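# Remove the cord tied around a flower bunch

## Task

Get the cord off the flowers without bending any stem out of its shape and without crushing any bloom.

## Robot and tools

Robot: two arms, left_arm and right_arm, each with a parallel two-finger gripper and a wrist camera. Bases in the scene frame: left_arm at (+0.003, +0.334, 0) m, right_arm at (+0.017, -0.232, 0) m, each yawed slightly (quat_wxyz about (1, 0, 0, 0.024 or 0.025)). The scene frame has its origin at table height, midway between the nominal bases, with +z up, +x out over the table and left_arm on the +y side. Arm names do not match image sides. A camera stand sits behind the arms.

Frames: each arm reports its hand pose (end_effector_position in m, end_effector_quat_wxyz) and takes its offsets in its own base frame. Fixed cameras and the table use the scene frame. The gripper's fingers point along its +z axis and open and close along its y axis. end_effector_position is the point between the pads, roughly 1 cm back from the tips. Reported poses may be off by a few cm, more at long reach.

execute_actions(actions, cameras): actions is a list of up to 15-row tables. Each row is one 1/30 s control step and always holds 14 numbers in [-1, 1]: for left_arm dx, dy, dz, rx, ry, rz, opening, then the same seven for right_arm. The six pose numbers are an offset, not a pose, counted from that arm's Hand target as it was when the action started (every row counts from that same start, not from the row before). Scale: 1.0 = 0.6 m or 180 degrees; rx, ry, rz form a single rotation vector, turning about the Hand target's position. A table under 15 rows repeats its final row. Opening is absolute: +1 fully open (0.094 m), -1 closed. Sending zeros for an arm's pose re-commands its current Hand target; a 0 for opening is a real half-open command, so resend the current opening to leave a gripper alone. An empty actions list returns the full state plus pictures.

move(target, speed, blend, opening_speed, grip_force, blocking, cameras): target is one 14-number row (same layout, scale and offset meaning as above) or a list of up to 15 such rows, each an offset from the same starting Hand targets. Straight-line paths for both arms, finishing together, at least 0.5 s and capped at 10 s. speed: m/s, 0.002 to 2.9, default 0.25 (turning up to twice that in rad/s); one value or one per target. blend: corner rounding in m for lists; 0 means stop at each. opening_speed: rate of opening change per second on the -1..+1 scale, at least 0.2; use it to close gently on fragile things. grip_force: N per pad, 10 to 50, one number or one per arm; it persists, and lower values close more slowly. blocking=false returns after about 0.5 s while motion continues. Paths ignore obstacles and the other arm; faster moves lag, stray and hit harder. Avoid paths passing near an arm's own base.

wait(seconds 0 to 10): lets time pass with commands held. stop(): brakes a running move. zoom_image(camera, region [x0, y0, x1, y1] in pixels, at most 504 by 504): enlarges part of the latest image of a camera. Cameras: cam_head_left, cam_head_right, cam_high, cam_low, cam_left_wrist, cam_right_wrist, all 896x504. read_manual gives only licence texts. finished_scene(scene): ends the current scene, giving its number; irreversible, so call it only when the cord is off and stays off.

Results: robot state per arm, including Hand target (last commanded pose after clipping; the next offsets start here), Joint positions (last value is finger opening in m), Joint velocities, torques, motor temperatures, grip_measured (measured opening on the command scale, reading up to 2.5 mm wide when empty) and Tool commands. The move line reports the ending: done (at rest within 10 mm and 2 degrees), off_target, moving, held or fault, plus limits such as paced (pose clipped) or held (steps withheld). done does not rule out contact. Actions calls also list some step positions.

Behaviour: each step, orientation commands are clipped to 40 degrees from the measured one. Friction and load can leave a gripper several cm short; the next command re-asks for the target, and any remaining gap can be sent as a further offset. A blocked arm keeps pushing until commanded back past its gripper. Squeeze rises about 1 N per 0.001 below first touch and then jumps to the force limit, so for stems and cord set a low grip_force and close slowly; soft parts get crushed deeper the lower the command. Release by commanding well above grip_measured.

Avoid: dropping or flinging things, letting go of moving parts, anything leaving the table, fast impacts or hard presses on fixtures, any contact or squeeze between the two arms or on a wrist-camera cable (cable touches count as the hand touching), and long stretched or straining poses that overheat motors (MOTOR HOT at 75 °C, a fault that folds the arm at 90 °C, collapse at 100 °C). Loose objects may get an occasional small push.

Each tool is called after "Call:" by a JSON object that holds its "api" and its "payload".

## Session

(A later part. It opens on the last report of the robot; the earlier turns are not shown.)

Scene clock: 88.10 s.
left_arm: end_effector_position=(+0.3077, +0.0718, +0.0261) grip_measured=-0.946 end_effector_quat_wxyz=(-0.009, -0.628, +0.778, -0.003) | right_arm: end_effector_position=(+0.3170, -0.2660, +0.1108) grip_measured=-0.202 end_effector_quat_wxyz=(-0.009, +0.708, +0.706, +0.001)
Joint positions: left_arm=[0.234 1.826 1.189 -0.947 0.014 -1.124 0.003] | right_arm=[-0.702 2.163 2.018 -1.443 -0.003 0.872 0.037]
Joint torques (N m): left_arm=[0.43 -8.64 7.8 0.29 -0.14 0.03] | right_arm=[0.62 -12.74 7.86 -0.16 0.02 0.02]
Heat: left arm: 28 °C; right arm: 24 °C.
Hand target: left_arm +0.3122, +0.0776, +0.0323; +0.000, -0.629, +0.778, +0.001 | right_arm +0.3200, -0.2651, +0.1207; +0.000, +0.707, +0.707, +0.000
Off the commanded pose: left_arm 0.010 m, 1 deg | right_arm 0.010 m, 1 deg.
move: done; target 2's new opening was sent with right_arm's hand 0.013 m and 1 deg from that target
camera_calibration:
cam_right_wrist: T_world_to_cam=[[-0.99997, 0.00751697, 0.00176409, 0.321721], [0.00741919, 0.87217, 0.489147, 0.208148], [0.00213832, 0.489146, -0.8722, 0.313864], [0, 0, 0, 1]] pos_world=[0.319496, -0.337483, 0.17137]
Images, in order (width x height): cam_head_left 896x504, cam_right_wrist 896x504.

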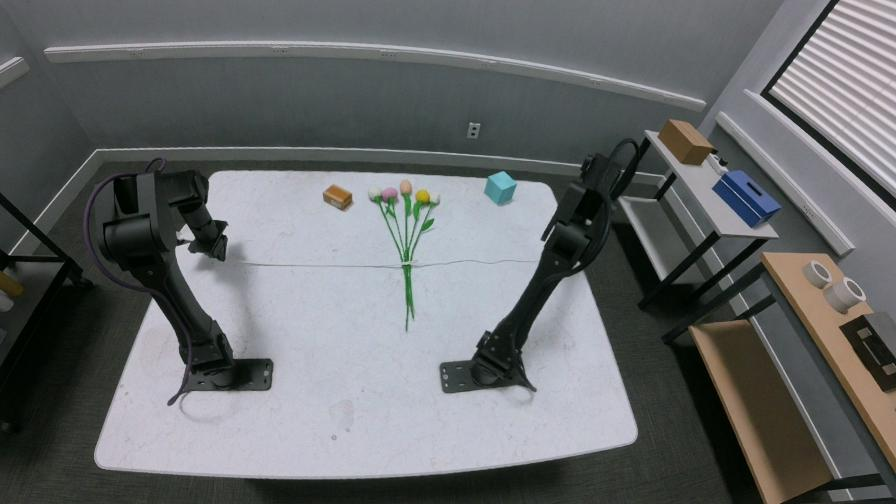

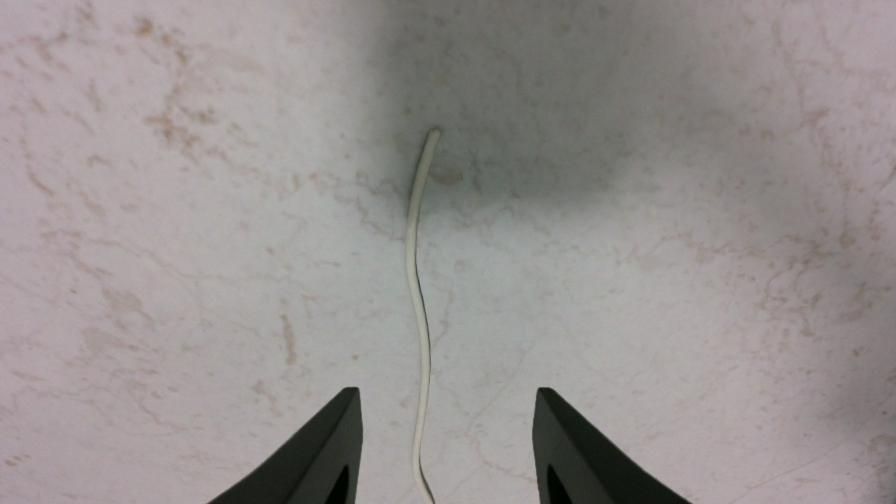

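Released. Pull left slowly and watch.

Call:
{"api": "move", "payload": {"target": [-0.01,0.12,0.03,0,0,0,-1,0,0,0,0,0,0,-0.2], "speed": 0.05, "cameras": ["cam_high","cam_head_left"]}}

Call:
{"api": "zoom_image", "payload": {"camera": "cam_head_left", "region": [310, 170, 490, 340]}}

Call:
{"api": "zoom_image", "payload": {"camera": "cam_high", "region": [420, 210, 520, 280]}}

Scene clock: 91.83 s.
left_arm: end_effector_position=(+0.3032, +0.1435, +0.0463) grip_measured=-0.946 end_effector_quat_wxyz=(-0.005, -0.629, +0.778, -0.006) | right_arm: end_effector_position=(+0.3169, -0.2660, +0.1108) grip_measured=-0.202 end_effector_quat_wxyz=(-0.009, +0.708, +0.706, +0.001)
Joint positions: left_arm=[0.446 1.864 1.324 -1.038 0.013 -0.913 0.003] | right_arm=[-0.702 2.163 2.018 -1.443 -0.003 0.872 0.037]
Joint torques (N m): left_arm=[0.38 -8.42 8.1 0.32 -0.14 0.05] | right_arm=[0.66 -12.78 7.86 -0.11 0 0.04]
Heat: left arm: 28 °C; right arm: 24 °C.
Hand target: left_arm +0.3061, +0.1496, +0.0503; +0.000, -0.629, +0.778, +0.001 | right_arm +0.3200, -0.2651, +0.1207; +0.000, +0.707, +0.707, +0.000
Off the commanded pose: left_arm 0.008 m, 1 deg | right_arm 0.010 m, 1 deg.
move: done
Images, in order (width x height): cam_head_left 896x504, cam_high 896x504.

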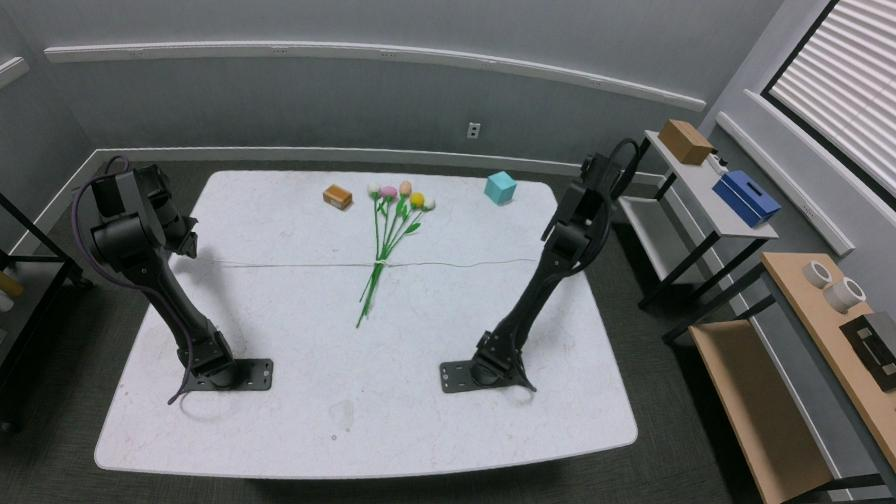

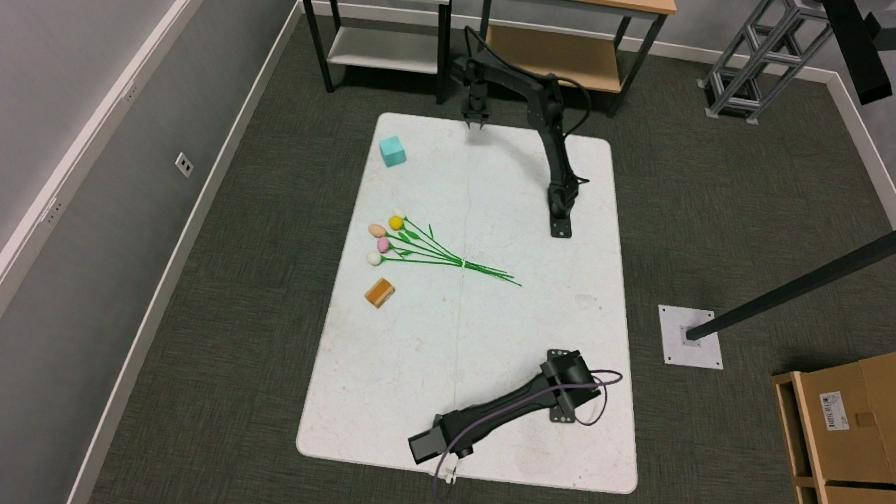

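Scaled by 2.800 from the camera's 896x504 image, which has a finer 1280x720 frame.

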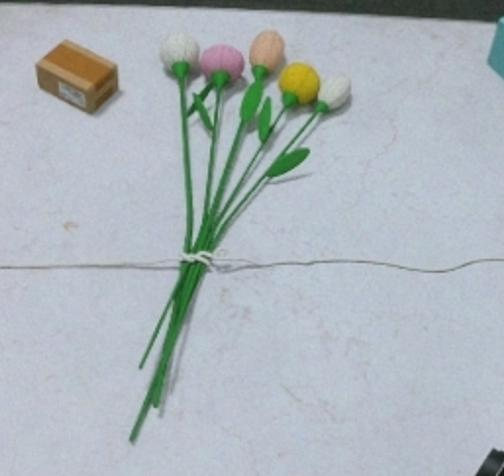

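Scaled by 5.040 from the camera's 896x504 image, which has a finer 1280x720 frame.

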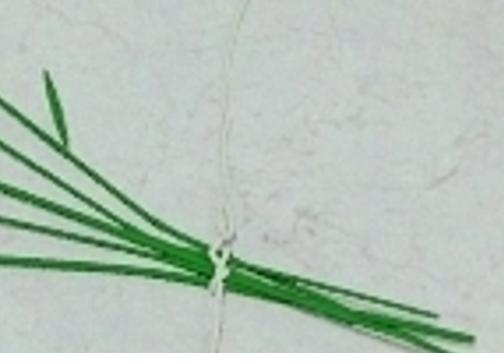

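Call:
{"api": "move", "payload": {"target": [0,0,0,0,0,0,-1,-0.03,0.813,0.05,0,0,0.394,0.0], "speed": 0.2, "cameras": ["cam_right_wrist"]}}

Scene clock: 102.33 s.
left_arm: end_effector_position=(+0.3032, +0.1435, +0.0463) grip_measured=-0.946 end_effector_quat_wxyz=(-0.005, -0.628, +0.778, -0.006) | right_arm: end_effector_position=(+0.2988, +0.2230, +0.1507) grip_measured=-0.002 end_effector_quat_wxyz=(+0.002, +0.162, +0.987, +0.005)
Joint positions: left_arm=[0.446 1.864 1.324 -1.038 0.013 -0.913 0.003] | right_arm=[0.636 1.966 1.881 -1.477 -0.004 0.962 0.047]
Joint torques (N m): left_arm=[0.38 -8.43 8.1 0.32 -0.14 0.03] | right_arm=[-0.25 -8.61 8.03 -0.09 0.03 0.04]
Heat: left arm: 29 °C; right arm: 23 °C.
Hand target: left_arm +0.3061, +0.1496, +0.0503; +0.000, -0.629, +0.778, +0.001 | right_arm +0.3020, +0.2227, +0.1508; +0.000, +0.166, +0.986, +0.000
Off the commanded pose: left_arm 0.008 m, 1 deg | right_arm 0.003 m, 1 deg.
move: done
camera_calibration:
cam_right_wrist: T_world_to_cam=[[-0.323283, -0.946097, -0.0197123, 0.313467], [-0.835623, 0.275634, 0.475142, 0.149384], [-0.444097, 0.170077, -0.879688, 0.315096], [0, 0, 0, 1]] pos_world=[0.366101, 0.201804, 0.212387]
Images, in order (width x height): cam_right_wrist 896x504.

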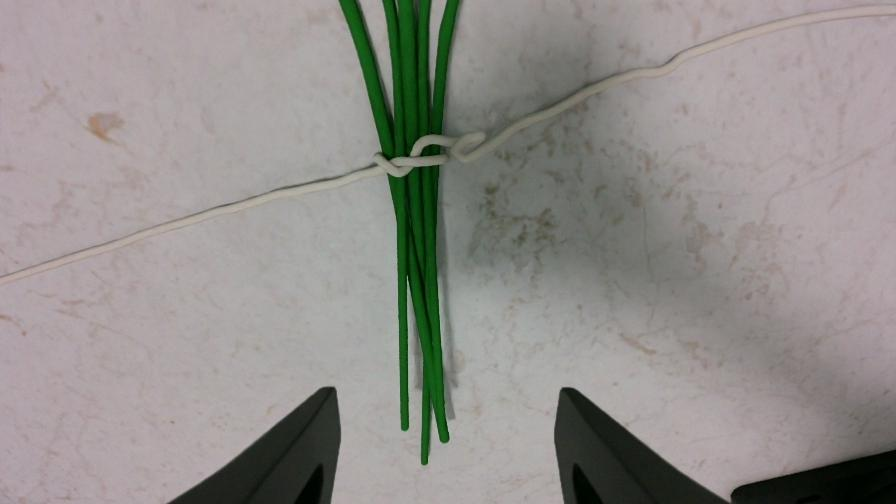

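Call:
{"api": "move", "payload": {"target": [[0,0,0,0,0,0,-1,-0.003,0.047,-0.1,0,0,0,0.0],[0,0,0,0,0,0,-1,-0.003,0.047,-0.205,0,0,0,0.0]], "speed": 0.12, "cameras": ["cam_right_wrist"]}}

Scene clock: 108.37 s.
left_arm: end_effector_position=(+0.3032, +0.1435, +0.0463) grip_measured=-0.946 end_effector_quat_wxyz=(-0.005, -0.628, +0.778, -0.006) | right_arm: end_effector_position=(+0.3015, +0.2515, +0.0369) grip_measured=-0.002 end_effector_quat_wxyz=(+0.003, +0.162, +0.987, +0.006)
Joint positions: left_arm=[0.446 1.864 1.324 -1.038 0.013 -0.913 0.003] | right_arm=[0.691 2.066 1.571 -1.063 -0.004 1.017 0.047]
Joint torques (N m): left_arm=[0.36 -8.42 8.1 0.32 -0.13 0.04] | right_arm=[0.18 -9.83 4.82 0.27 0.02 0.04]
Heat: left arm: 29 °C; right arm: 23 °C.
Hand target: left_arm +0.3061, +0.1496, +0.0503; +0.000, -0.629, +0.778, +0.001 | right_arm +0.3001, +0.2509, +0.0277; +0.000, +0.166, +0.986, +0.000
Off the commanded pose: left_arm 0.008 m, 1 deg | right_arm 0.009 m, 1 deg.
move: done
camera_calibration:
cam_right_wrist: T_world_to_cam=[[-0.323947, -0.945785, -0.0234443, 0.339273], [-0.836763, 0.274866, 0.473579, 0.198433], [-0.441459, 0.173032, -0.880439, 0.209907], [0, 0, 0, 1]] pos_world=[0.368613, 0.230016, 0.0987907]
Images, in order (width x height): cam_right_wrist 896x504.

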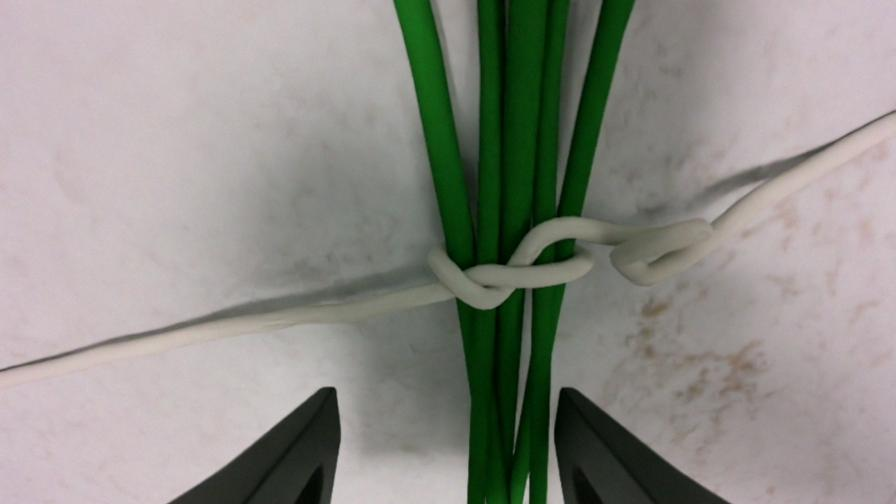

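Call:
{"api": "move", "payload": {"target": [[0,0,0,0,0,0,-1,-0.009,-0.018,0,0,0,0,0.0],[0,0,0,0,0,0,-1,-0.009,-0.018,-0.03,0,0,0,0.0],[0,0,0,0,0,0,-1,-0.009,-0.018,-0.03,0,0,0,-0.45]], "speed": 0.06, "opening_speed": 0.5, "cameras": ["cam_right_wrist"]}}

Scene clock: 113.93 s.
left_arm: end_effector_position=(+0.3032, +0.1435, +0.0463) grip_measured=-0.946 end_effector_quat_wxyz=(-0.005, -0.628, +0.778, -0.006) | right_arm: end_effector_position=(+0.2959, +0.2490, +0.0189) grip_measured=-0.448 end_effector_quat_wxyz=(-0.002, +0.164, +0.986, +0.014)
Joint positions: left_arm=[0.446 1.864 1.324 -1.038 0.013 -0.913 0.003] | right_arm=[0.687 2.059 1.486 -0.98 -0.021 1.017 0.026]
Joint torques (N m): left_arm=[0.36 -8.42 8.1 0.32 -0.14 0.04] | right_arm=[-0.46 -10.36 3.37 0.32 0.17 -0.07]
Heat: left arm: 29 °C; right arm: 23 °C.
Hand target: left_arm +0.3061, +0.1496, +0.0503; +0.000, -0.629, +0.778, +0.001 | right_arm +0.2948, +0.2401, +0.0098; +0.000, +0.166, +0.986, +0.000
Off the commanded pose: left_arm 0.008 m, 1 deg | right_arm 0.013 m, 2 deg.
move: off_target (right_arm)
camera_calibration:
cam_right_wrist: T_world_to_cam=[[-0.327096, -0.944274, -0.0367994, 0.33554], [-0.832767, 0.269626, 0.483529, 0.202812], [-0.446662, 0.188806, -0.874554, 0.189499], [0, 0, 0, 1]] pos_world=[0.363291, 0.22638, 0.0800088]
Images, in order (width x height): cam_right_wrist 896x504.

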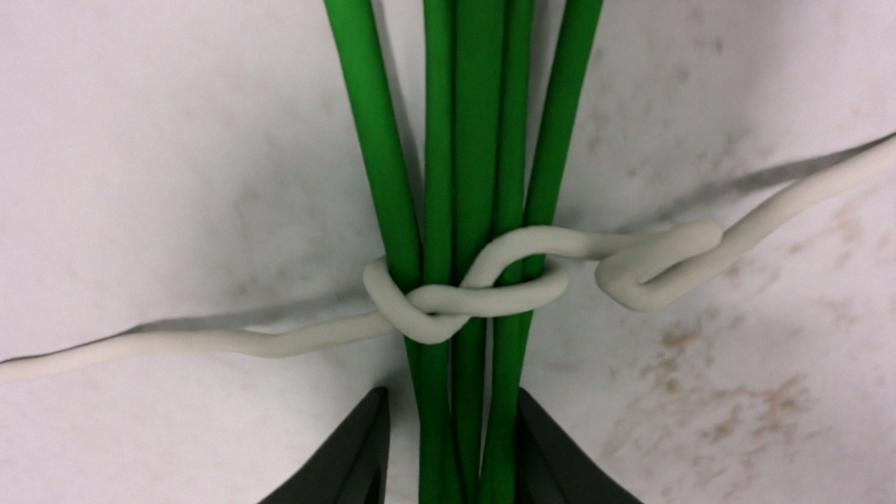

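Call:
{"api": "move", "payload": {"target": [-0.03,0.15,0.0,0,0,0,-1,0,0,0.003,0,0,0,-0.45], "speed": 0.05, "cameras": ["cam_right_wrist","cam_high"]}}

Scene clock: 117.93 s.
left_arm: end_effector_position=(+0.2820, +0.2123, +0.0459) grip_measured=-0.947 end_effector_quat_wxyz=(-0.035, -0.624, +0.780, -0.027) | right_arm: end_effector_position=(+0.2971, +0.2521, +0.0191) grip_measured=-0.448 end_effector_quat_wxyz=(-0.001, +0.161, +0.987, +0.021)
Joint positions: left_arm=[0.67 1.986 1.487 -1.141 0.054 -0.677 0.003] | right_arm=[0.687 2.059 1.486 -0.968 -0.03 1.01 0.026]
Joint torques (N m): left_arm=[1.54 -9.73 8.92 0.78 -0.52 0.06] | right_arm=[-0.44 -10.58 3.79 0.11 0.29 -0.02]
Heat: left arm: 29 °C; right arm: 23 °C.
Hand target: left_arm +0.2882, +0.2396, +0.0504; +0.000, -0.629, +0.778, +0.001 | right_arm +0.2948, +0.2401, +0.0116; +0.000, +0.166, +0.986, +0.000
Off the commanded pose: left_arm 0.028 m, 5 deg | right_arm 0.014 m, 2 deg.
move: off_target (left_arm, right_arm)
camera_calibration:
cam_right_wrist: T_world_to_cam=[[-0.320569, -0.945818, -0.0516126, 0.337571], [-0.836243, 0.256996, 0.484408, 0.207097], [-0.444898, 0.198447, -0.873318, 0.186556], [0, 0, 0, 1]] pos_world=[0.364396, 0.229036, 0.0800267]
Images, in order (width x height): cam_high 896x504, cam_right_wrist 896x504.

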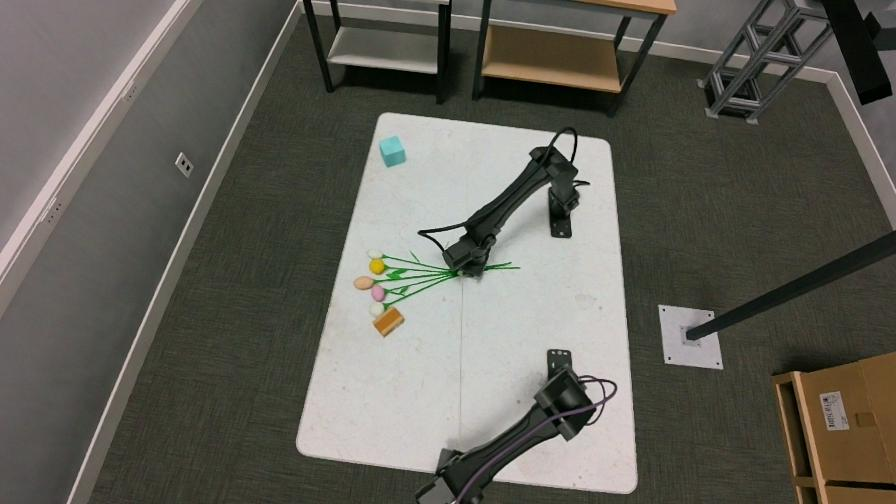

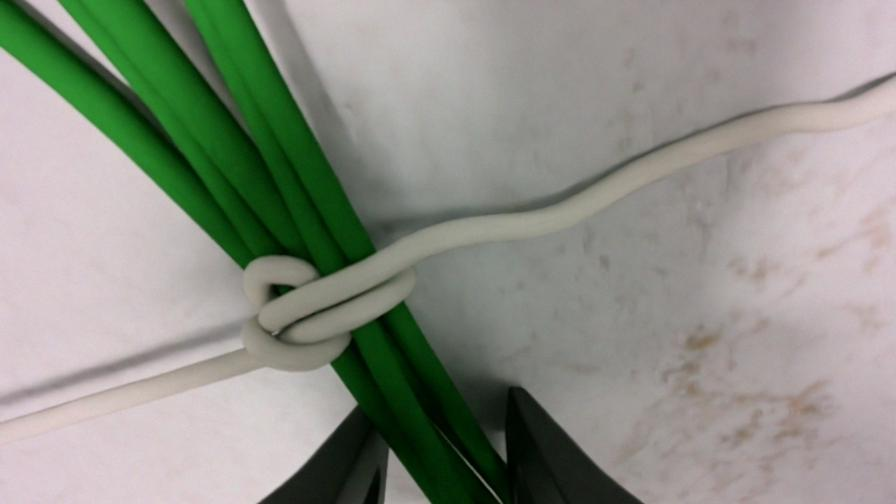

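Call:
{"api": "move", "payload": {"target": [0.02,-0.14,-0.03,0,0,0,-1,0,0,0.0,0,0,0,-0.45], "speed": 0.08, "cameras": ["cam_right_wrist","cam_high"]}}

Scene clock: 126.60 s.
left_arm: end_effector_position=(+0.2969, +0.1517, +0.0234) grip_measured=-0.947 end_effector_quat_wxyz=(-0.023, -0.627, +0.779, -0.003) | right_arm: end_effector_position=(+0.2971, +0.2521, +0.0191) grip_measured=-0.448 end_effector_quat_wxyz=(-0.001, +0.161, +0.987, +0.021)
Joint positions: left_arm=[0.477 1.919 1.301 -0.996 0.014 -0.878 0.003] | right_arm=[0.687 2.059 1.486 -0.968 -0.03 1.01 0.026]
Joint torques (N m): left_arm=[-0.2 -12.88 4.75 0.54 -0.14 -0.09] | right_arm=[-0.57 -10.55 3.73 0.17 0.24 0.04]
Heat: left arm: 29 °C; right arm: 23 °C.
Hand target: left_arm +0.3003, +0.1557, +0.0325; +0.000, -0.629, +0.778, +0.001 | right_arm +0.2948, +0.2401, +0.0116; +0.000, +0.166, +0.986, +0.000
Off the commanded pose: left_arm 0.010 m, 3 deg | right_arm 0.014 m, 2 deg.
move: off_target (left_arm, right_arm)
camera_calibration:
cam_right_wrist: T_world_to_cam=[[-0.320569, -0.945818, -0.0516126, 0.337571], [-0.836243, 0.256996, 0.484408, 0.207097], [-0.444898, 0.198447, -0.873318, 0.186556], [0, 0, 0, 1]] pos_world=[0.364396, 0.229036, 0.0800267]
Images, in order (width x height): cam_high 896x504, cam_right_wrist 896x504.

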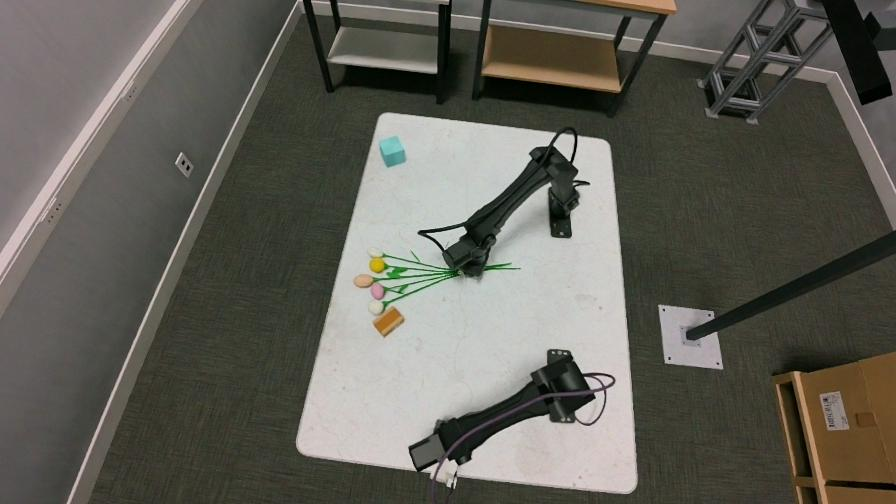

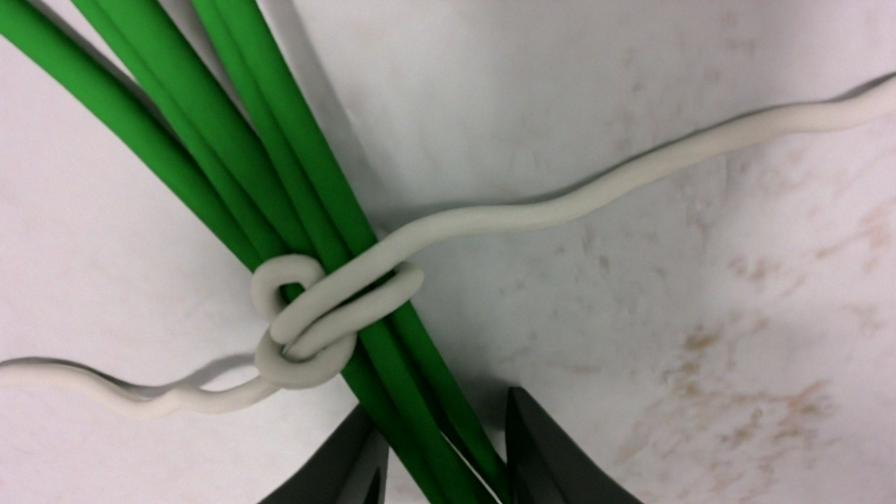

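Call:
{"api": "move", "payload": {"target": [[0.01,-0.02,-0.03,0,0,0,-1,0,0,0,0,0,0,0.0],[0.01,-0.02,-0.03,0,0,0,-0.2,-0.013,0.0,0.005,0,0,0,0.0],[0.01,-0.02,0.15,0,0,0,-0.2,-0.013,0.0,0.16,0,0,0,0.0]], "speed": 0.1, "cameras": ["all"]}}

Scene clock: 142.17 s.
left_arm: end_effector_position=(+0.3037, +0.1411, +0.1073) grip_measured=-0.203 end_effector_quat_wxyz=(-0.020, -0.628, +0.778, -0.002) | right_arm: end_effector_position=(+0.2839, +0.2392, +0.0935) grip_measured=-0.002 end_effector_quat_wxyz=(-0.018, +0.164, +0.986, -0.004)
Joint positions: left_arm=[0.439 1.85 1.551 -1.31 0.014 -0.918 0.037] | right_arm=[0.687 1.989 1.685 -1.297 -0.021 1.017 0.047]
Joint torques (N m): left_arm=[-0.38 -11.78 8.05 0.21 -0.14 -0.08] | right_arm=[0.47 -12.29 7.79 -0.12 0.17 0]
Heat: left arm: 28 °C; right arm: 22 °C.
Hand target: left_arm +0.3062, +0.1436, +0.1224; +0.000, -0.628, +0.778, +0.001 | right_arm +0.2870, +0.2401, +0.1075; +0.000, +0.166, +0.986, +0.000
Off the commanded pose: left_arm 0.016 m, 2 deg | right_arm 0.014 m, 2 deg.
move: off_target (left_arm, right_arm)
camera_calibration:
cam_left_wrist: T_world_to_cam=[[0.976371, -0.215349, -0.0179927, -0.265093], [-0.181765, -0.863424, 0.470597, 0.164666], [-0.116878, -0.456207, -0.882165, 0.287682], [0, 0, 0, 1]] pos_world=[0.322384, 0.216332, 0.171522]
cam_right_wrist: T_world_to_cam=[[-0.328073, -0.944642, 0.00440975, 0.321587], [-0.814008, 0.285067, 0.50609, 0.148274], [-0.479331, 0.162445, -0.862469, 0.26567], [0, 0, 0, 1]] pos_world=[0.353544, 0.21836, 0.152674]

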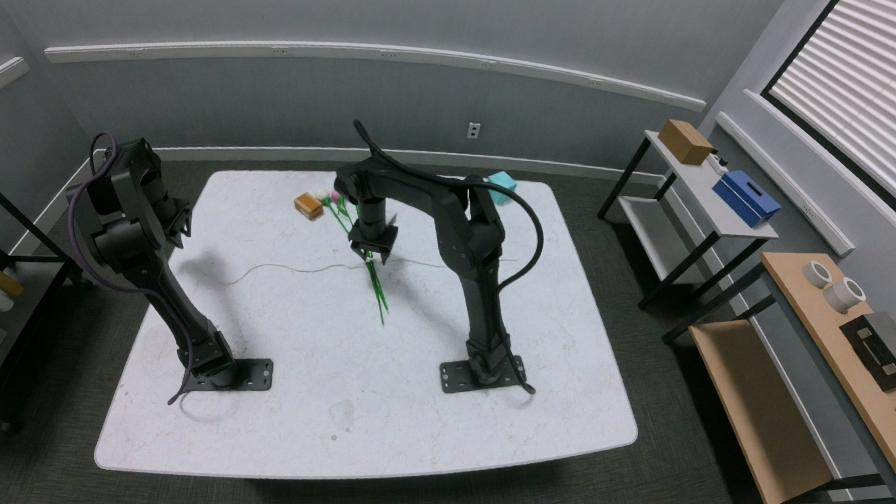

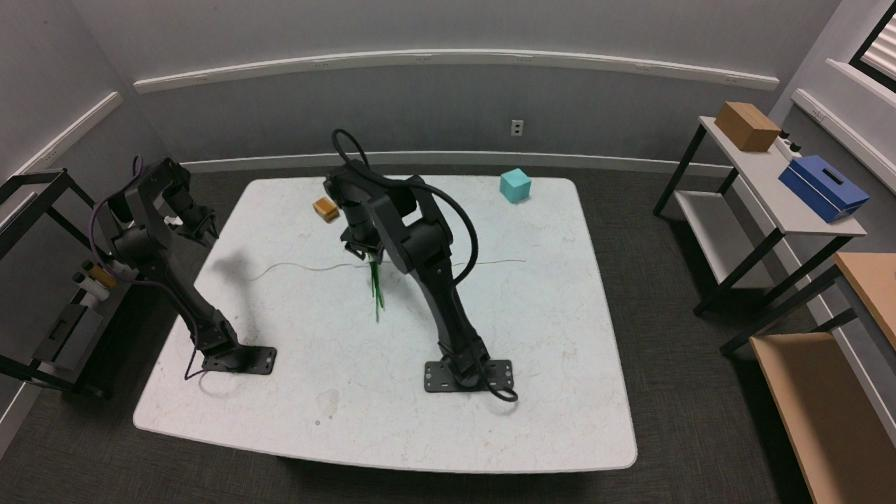

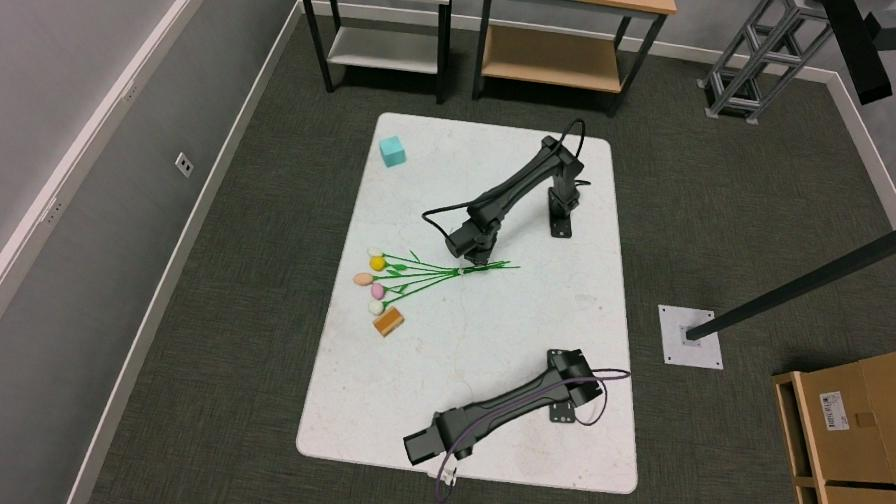

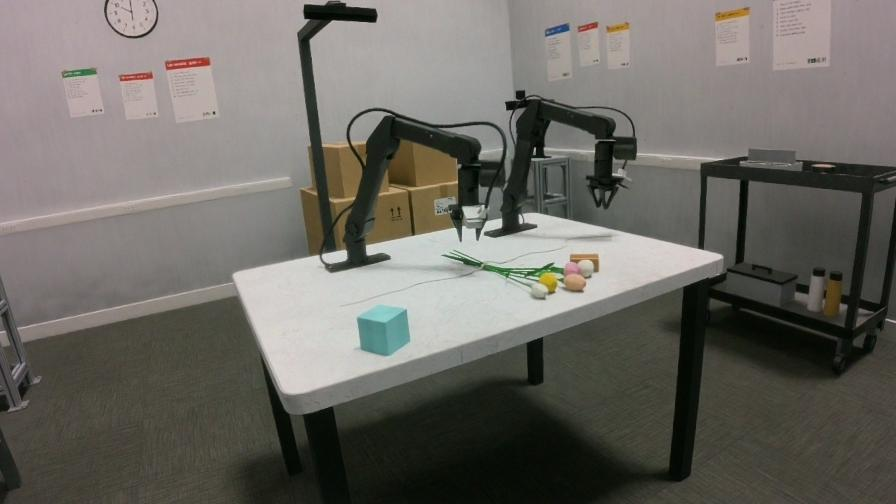

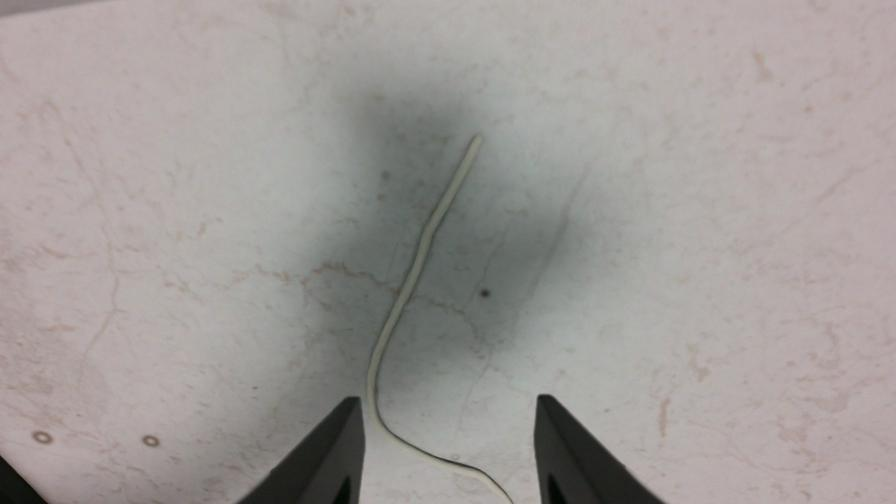

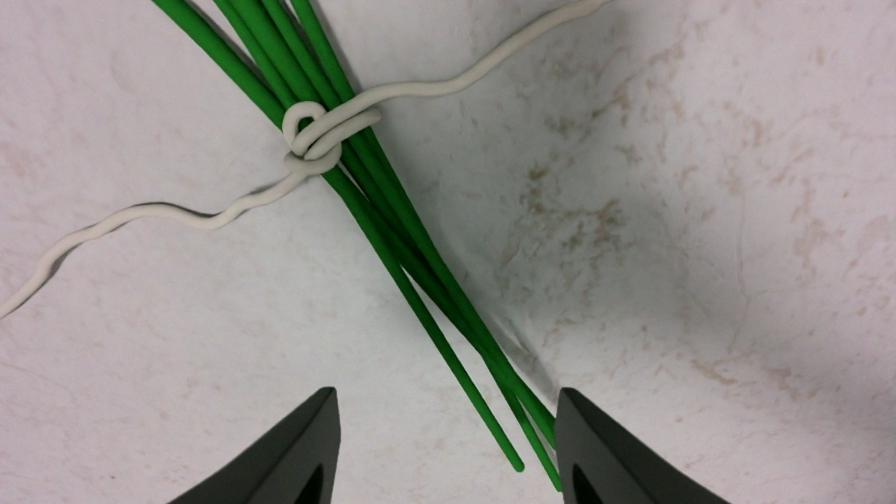

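Call:
{"api": "zoom_image", "payload": {"camera": "cam_right_wrist", "region": [240, 60, 440, 220]}}

Scaled by 2.520 from the camera's 896x504 image, which has a finer 1280x720 frame.

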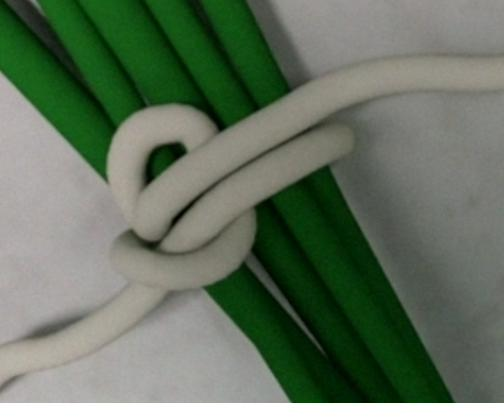

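Call:
{"api": "zoom_image", "payload": {"camera": "cam_right_wrist", "region": [270, 90, 390, 190]}}

Scaled by 4.200 from the camera's 896x504 image, which has a finer 1280x720 frame.

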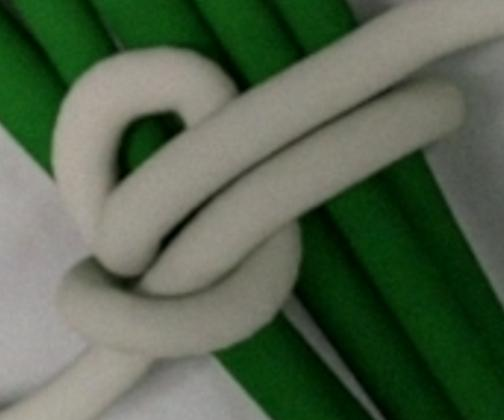

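Call:
{"api": "move", "payload": {"target": [0,0,0,0,0,0,-0.2,0.0745,0.0108,-0.06,0,0,-0.31,-0.62], "speed": 0.12, "cameras": ["cam_right_wrist"]}}

Scene clock: 169.07 s.
left_arm: end_effector_position=(+0.3036, +0.1410, +0.1073) grip_measured=-0.203 end_effector_quat_wxyz=(-0.020, -0.628, +0.778, -0.002) | right_arm: end_effector_position=(+0.3217, +0.2471, +0.0743) grip_measured=-0.618 end_effector_quat_wxyz=(-0.011, +0.601, +0.799, +0.000)
Joint positions: left_arm=[0.439 1.85 1.551 -1.31 0.014 -0.918 0.037] | right_arm=[0.643 2.113 1.793 -1.258 -0.021 1.932 0.018]
Joint torques (N m): left_arm=[-0.36 -11.78 8.06 0.23 -0.14 -0.08] | right_arm=[-0.53 -9.55 7.95 0.14 0.2 0.07]
Motor temperatures (°C): left_arm=[17 26 29 17 16 14 16] | right_arm=[17 24 23 18 13 14 19]
Heat: left arm: 29 °C; right arm: 24 °C.
Hand target: left_arm +0.3063, +0.1436, +0.1224; +0.000, -0.628, +0.778, +0.001 | right_arm +0.3317, +0.2466, +0.0715; +0.000, +0.608, +0.794, +0.000
Off the commanded pose: left_arm 0.016 m, 2 deg | right_arm 0.010 m, 2 deg.
move: off_target (left_arm)
camera_calibration:
cam_right_wrist: T_world_to_cam=[[-0.961664, -0.274201, 0.00408102, 0.379807], [-0.236805, 0.83783, 0.491898, -0.134725], [-0.138298, 0.472074, -0.870643, 0.08034], [0, 0, 0, 1]] pos_world=[0.344454, 0.179094, 0.134668]
Images, in order (width x height): cam_right_wrist 896x504.

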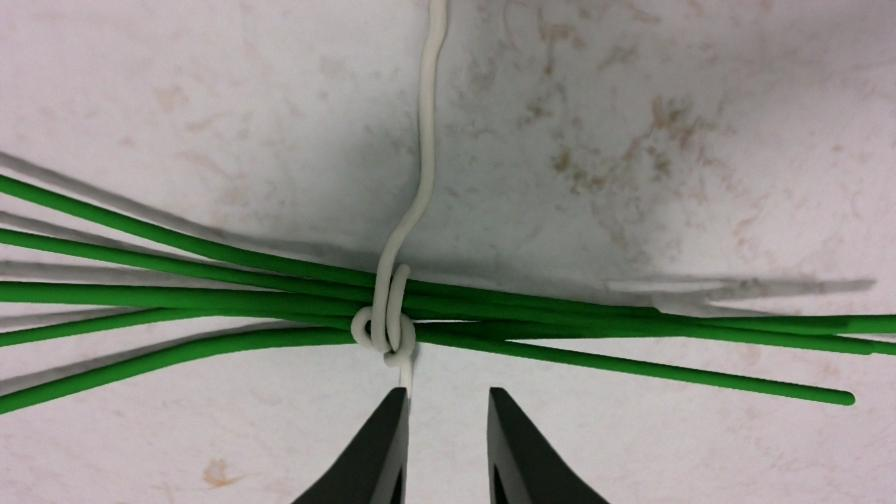

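Call:
{"api": "move", "payload": {"target": [[0,0,0,0,0,0,-0.2,0.024,-0.04,-0.04,0,0,0,-0.4],[0,0,0,0,0,0,-0.2,0.022,-0.04,-0.095,0,0,0,-0.4]], "speed": 0.1, "cameras": ["cam_right_wrist"]}}

Scene clock: 175.83 s.
left_arm: end_effector_position=(+0.3036, +0.1410, +0.1073) grip_measured=-0.203 end_effector_quat_wxyz=(-0.020, -0.628, +0.778, -0.002) | right_arm: end_effector_position=(+0.3468, +0.2272, +0.0253) grip_measured=-0.402 end_effector_quat_wxyz=(-0.005, +0.610, +0.792, +0.015)
Joint positions: left_arm=[0.439 1.85 1.551 -1.31 0.014 -0.918 0.037] | right_arm=[0.569 2.15 1.655 -1.051 -0.02 1.882 0.028]
Joint torques (N m): left_arm=[-0.36 -11.79 8.05 0.23 -0.14 -0.08] | right_arm=[0.14 -10.19 4.82 0.23 0.18 -0.08]
Heat: left arm: 30 °C; right arm: 24 °C.
Hand target: left_arm +0.3063, +0.1436, +0.1224; +0.000, -0.628, +0.778, +0.001 | right_arm +0.3449, +0.2226, +0.0145; +0.000, +0.608, +0.794, +0.000
Off the commanded pose: left_arm 0.016 m, 2 deg | right_arm 0.012 m, 2 deg.
move: off_target (left_arm, right_arm)
camera_calibration:
cam_right_wrist: T_world_to_cam=[[-0.967565, -0.251176, -0.0269904, 0.396189], [-0.230705, 0.835033, 0.499495, -0.0896127], [-0.102923, 0.489521, -0.865896, 0.0341259], [0, 0, 0, 1]] pos_world=[0.366177, 0.157638, 0.0850039]
Images, in order (width x height): cam_right_wrist 896x504.

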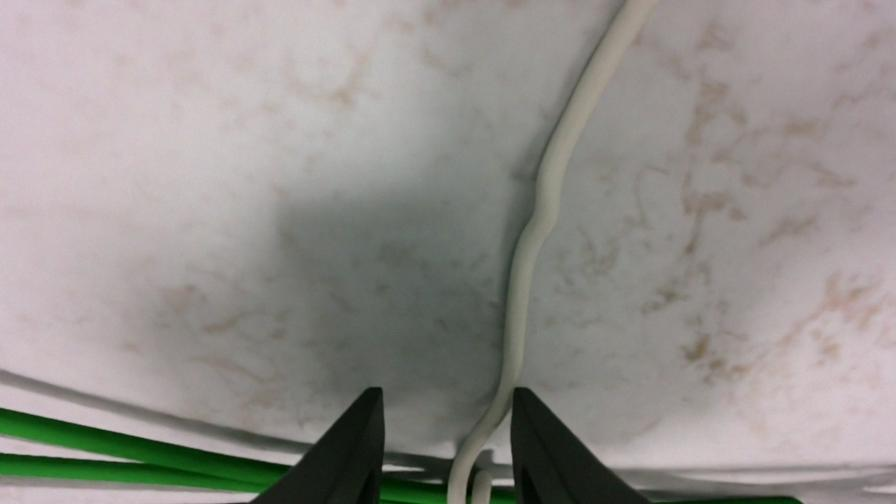

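Call:
{"api": "move", "payload": {"target": [[0,0,0,0,0,0,-0.2,-0.012,-0.025,-0.018,0,0,0,-0.4],[0,0,0,0,0,0,-0.2,-0.012,-0.025,-0.018,0,0,0,-1]], "speed": 0.06, "opening_speed": 1, "cameras": ["cam_right_wrist"]}}

Scene clock: 179.13 s.
left_arm: end_effector_position=(+0.3036, +0.1410, +0.1073) grip_measured=-0.203 end_effector_quat_wxyz=(-0.020, -0.628, +0.778, -0.002) | right_arm: end_effector_position=(+0.3459, +0.2217, +0.0192) grip_measured=-0.937 end_effector_quat_wxyz=(+0.000, +0.606, +0.795, +0.028)
Joint positions: left_arm=[0.439 1.85 1.551 -1.31 0.014 -0.918 0.037] | right_arm=[0.559 2.117 1.575 -0.977 -0.02 1.862 0.003]
Joint torques (N m): left_arm=[-0.38 -11.79 8.05 0.23 -0.13 -0.08] | right_arm=[-0.77 -10.37 2.7 0.22 0.19 -0.08]
Heat: left arm: 30 °C; right arm: 23 °C.
Hand target: left_arm +0.3063, +0.1436, +0.1224; +0.000, -0.628, +0.778, +0.001 | right_arm +0.3376, +0.2076, +0.0037; +0.000, +0.608, +0.794, +0.000
Off the commanded pose: left_arm 0.016 m, 2 deg | right_arm 0.022 m, 3 deg.
move: off_target (left_arm, right_arm); target 2's new opening was sent with right_arm's hand 0.023 m and 3 deg from that target
camera_calibration:
cam_right_wrist: T_world_to_cam=[[-0.964042, -0.260202, -0.0540254, 0.395109], [-0.251087, 0.825229, 0.505918, -0.0731217], [-0.0870573, 0.501291, -0.860888, 0.0232305], [0, 0, 0, 1]] pos_world=[0.364564, 0.151505, 0.0783384]
Images, in order (width x height): cam_right_wrist 896x504.

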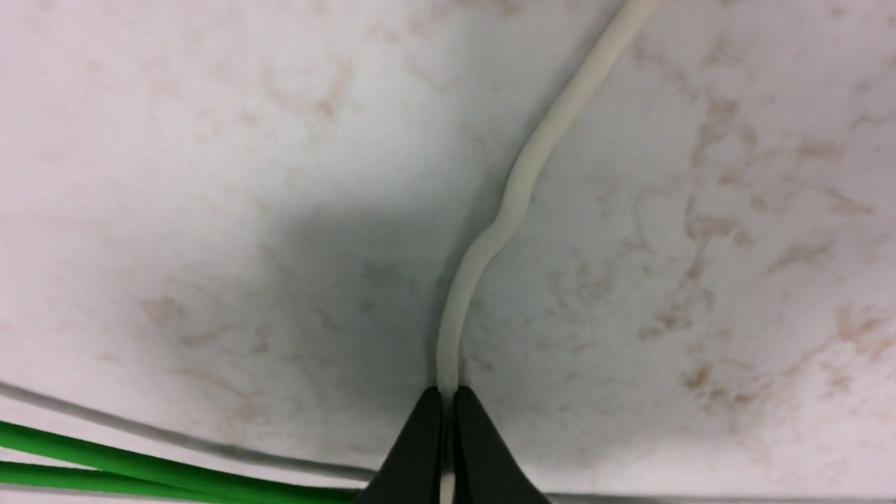

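Call:
{"api": "move", "payload": {"target": [[0,0,0,0,0,0,-0.2,0.02,0.02,0.04,0,0,0,-1],[0,0,0,0,0,0,-0.2,0.115,0.01,0.03,0,0,0,-1],[0,0,0,0,0,0,-0.2,0.115,0.01,0.015,0,0,0,-1],[0,0,0,0,0,0,-0.2,0.115,0.01,0.015,0,0,0,-0.5],[0,0,0,0,0,0,-0.2,0.115,0.01,0.11,0,0,0,-0.62],[0,0,0,0,0,0,-0.2,-0.01,0.07,0.11,0,0,0,-0.62]], "speed": 0.08, "cameras": ["cam_right_wrist"]}}

Scene clock: 188.90 s.
left_arm: end_effector_position=(+0.3036, +0.1410, +0.1073) grip_measured=-0.203 end_effector_quat_wxyz=(-0.020, -0.628, +0.778, -0.002) | right_arm: end_effector_position=(+0.3316, +0.2530, +0.0628) grip_measured=-0.618 end_effector_quat_wxyz=(-0.012, +0.604, +0.797, -0.006)
Joint positions: left_arm=[0.439 1.85 1.551 -1.31 0.014 -0.918 0.037] | right_arm=[0.641 2.177 1.849 -1.26 -0.02 1.938 0.018]
Joint torques (N m): left_arm=[-0.36 -11.79 8.05 0.23 -0.13 -0.08] | right_arm=[0.09 -14.8 4.38 0.1 0.18 0.08]
Heat: left arm: 30 °C; right arm: 23 °C.
Hand target: left_arm +0.3063, +0.1436, +0.1224; +0.000, -0.628, +0.778, +0.001 | right_arm +0.3316, +0.2496, +0.0697; +0.000, +0.608, +0.794, +0.000
Off the commanded pose: left_arm 0.016 m, 2 deg | right_arm 0.008 m, 2 deg.
move: off_target (left_arm); target 4's new opening was sent with right_arm's hand 0.012 m and 2 deg from that target
camera_calibration:
cam_right_wrist: T_world_to_cam=[[-0.963758, -0.266423, 0.0137763, 0.389046], [-0.226167, 0.843342, 0.487465, -0.136302], [-0.14149, 0.466683, -0.873034, 0.0714457], [0, 0, 0, 1]] pos_world=[0.354227, 0.185257, 0.123457]
Images, in order (width x height): cam_right_wrist 896x504.

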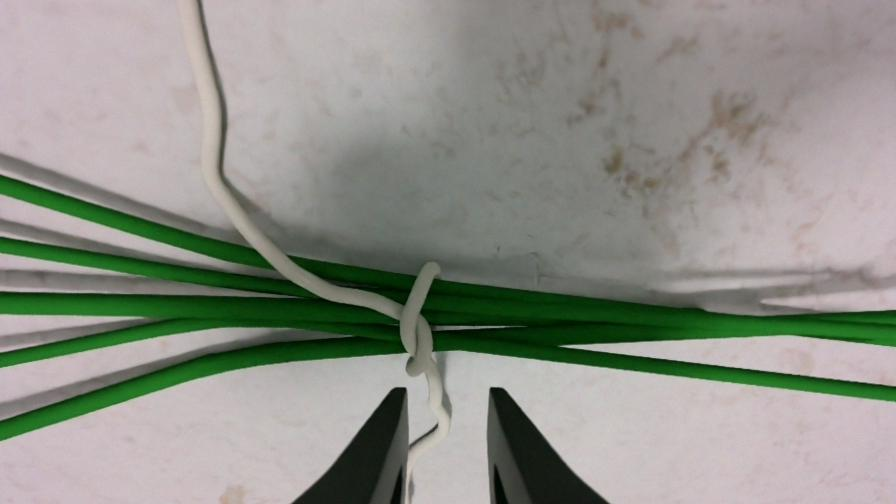

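Call:
{"api": "move", "payload": {"target": [0,0,0,0,0,0,-0.2,0.015,-0.012,-0.07,0,0,0,-0.62], "speed": 0.08, "cameras": ["cam_right_wrist"]}}

Scene clock: 193.53 s.
left_arm: end_effector_position=(+0.3036, +0.1410, +0.1073) grip_measured=-0.203 end_effector_quat_wxyz=(-0.020, -0.628, +0.778, -0.002) | right_arm: end_effector_position=(+0.3411, +0.2498, +0.0363) grip_measured=-0.618 end_effector_quat_wxyz=(-0.007, +0.608, +0.794, +0.013)
Joint positions: left_arm=[0.439 1.85 1.551 -1.31 0.014 -0.918 0.037] | right_arm=[0.621 2.176 1.741 -1.115 -0.02 1.929 0.018]
Joint torques (N m): left_arm=[-0.38 -11.78 8.05 0.23 -0.13 -0.08] | right_arm=[-0.35 -11.19 4.55 0.23 0.17 -0.07]
Heat: left arm: 30 °C; right arm: 23 °C.
Hand target: left_arm +0.3063, +0.1436, +0.1224; +0.000, -0.628, +0.778, +0.001 | right_arm +0.3407, +0.2424, +0.0277; +0.000, +0.608, +0.794, +0.000
Off the commanded pose: left_arm 0.016 m, 2 deg | right_arm 0.011 m, 2 deg.
move: off_target (left_arm, right_arm)
camera_calibration:
cam_right_wrist: T_world_to_cam=[[-0.9663, -0.256444, -0.0223895, 0.397407], [-0.233014, 0.834407, 0.499469, -0.114353], [-0.109404, 0.487854, -0.866042, 0.0346235], [0, 0, 0, 1]] pos_world=[0.361156, 0.180438, 0.0959988]
Images, in order (width x height): cam_right_wrist 896x504.

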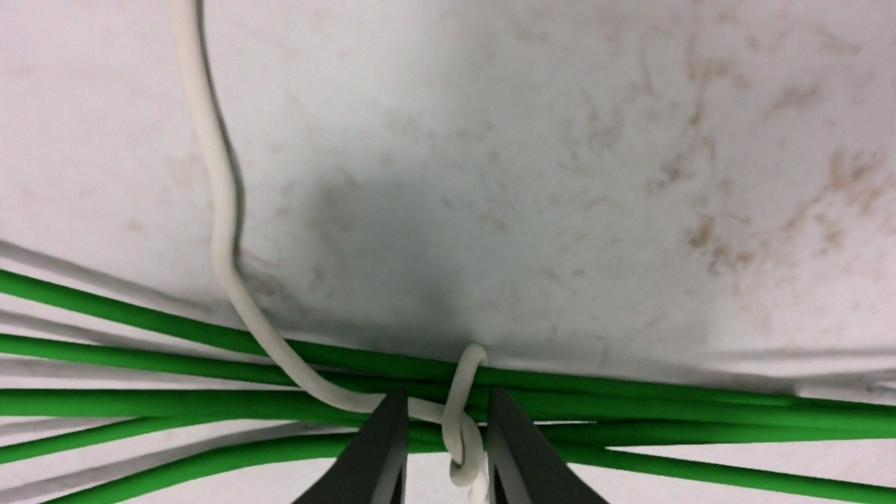

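Call:
{"api": "move", "payload": {"target": [0,0,0,0,0,0,-0.2,-0.007,-0.006,-0.03,0,0,0,-0.62], "speed": 0.05, "cameras": ["cam_right_wrist"]}}

Scene clock: 196.80 s.
left_arm: end_effector_position=(+0.3036, +0.1410, +0.1073) grip_measured=-0.203 end_effector_quat_wxyz=(-0.020, -0.628, +0.778, -0.002) | right_arm: end_effector_position=(+0.3394, +0.2484, +0.0287) grip_measured=-0.618 end_effector_quat_wxyz=(-0.004, +0.607, +0.794, +0.020)
Joint positions: left_arm=[0.439 1.85 1.551 -1.31 0.014 -0.918 0.037] | right_arm=[0.621 2.16 1.684 -1.059 -0.019 1.928 0.018]
Joint torques (N m): left_arm=[-0.38 -11.79 8.05 0.23 -0.14 -0.08] | right_arm=[-0.51 -10.19 2.74 0.46 0.15 -0.07]
Heat: left arm: 30 °C; right arm: 23 °C.
Hand target: left_arm +0.3063, +0.1436, +0.1224; +0.000, -0.628, +0.778, +0.001 | right_arm +0.3365, +0.2387, +0.0097; +0.000, +0.608, +0.794, +0.000
Off the commanded pose: left_arm 0.016 m, 2 deg | right_arm 0.022 m, 2 deg.
move: off_target (left_arm, right_arm)
camera_calibration:
cam_right_wrist: T_world_to_cam=[[-0.965659, -0.257278, -0.0362136, 0.395644], [-0.240068, 0.83026, 0.503027, -0.10658], [-0.0993512, 0.494446, -0.863512, 0.0234807], [0, 0, 0, 1]] pos_world=[0.358803, 0.178669, 0.0882159]
Images, in order (width x height): cam_right_wrist 896x504.

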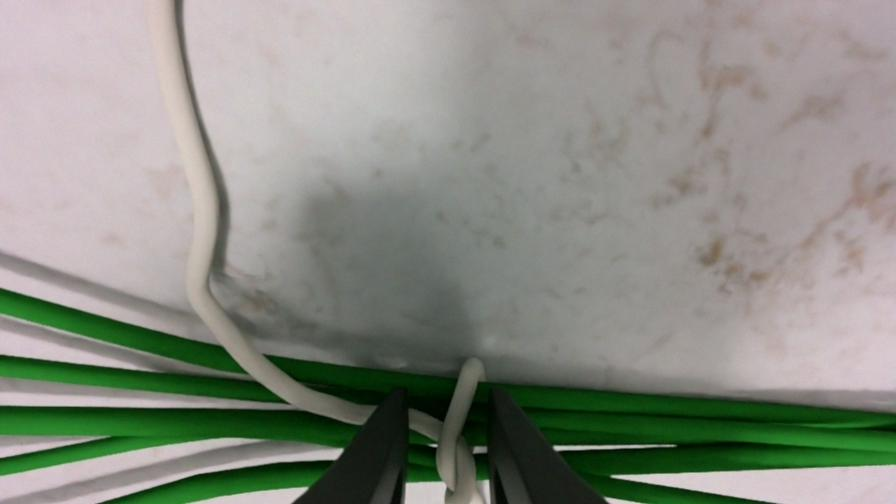

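Call:
{"api": "move", "payload": {"target": [[0,0,0,0,0,0,-0.2,0.0,0.008,0.03,0,0,0,-0.62],[0,0,0,0,0,0,-0.2,0.0,-0.018,0.03,0,0,0,-0.62],[0,0,0,0,0,0,-0.2,-0.0,-0.018,0.006,0,0,0,-0.62]], "speed": 0.05, "cameras": ["cam_right_wrist"]}}

Scene clock: 201.33 s.
left_arm: end_effector_position=(+0.3036, +0.1410, +0.1073) grip_measured=-0.203 end_effector_quat_wxyz=(-0.020, -0.628, +0.778, -0.002) | right_arm: end_effector_position=(+0.3410, +0.2382, +0.0269) grip_measured=-0.618 end_effector_quat_wxyz=(-0.003, +0.607, +0.794, +0.019)
Joint positions: left_arm=[0.439 1.85 1.551 -1.31 0.014 -0.918 0.037] | right_arm=[0.599 2.145 1.652 -1.044 -0.018 1.906 0.018]
Joint torques (N m): left_arm=[-0.36 -11.79 8.05 0.23 -0.14 -0.08] | right_arm=[-0.39 -10.86 2.96 0.3 0.16 -0.06]
Heat: left arm: 30 °C; right arm: 23 °C.
Hand target: left_arm +0.3063, +0.1436, +0.1224; +0.000, -0.628, +0.778, +0.001 | right_arm +0.3365, +0.2280, +0.0133; +0.000, +0.608, +0.794, +0.000
Off the commanded pose: left_arm 0.016 m, 2 deg | right_arm 0.018 m, 2 deg.
move: off_target (left_arm, right_arm)
camera_calibration:
cam_right_wrist: T_world_to_cam=[[-0.965653, -0.257295, -0.0362369, 0.394532], [-0.240291, 0.831234, 0.501309, -0.0968828], [-0.0988628, 0.492798, -0.864509, 0.0273569], [0, 0, 0, 1]] pos_world=[0.360405, 0.168562, 0.0865152]
Images, in order (width x height): cam_right_wrist 896x504.

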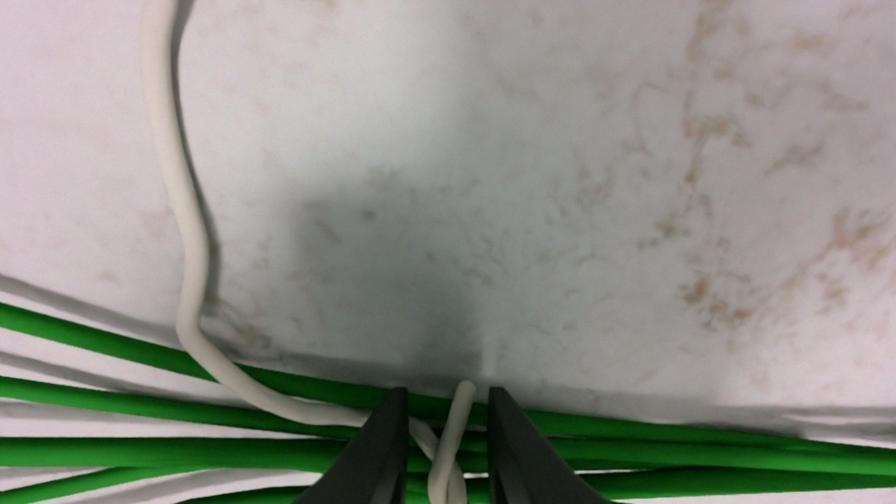

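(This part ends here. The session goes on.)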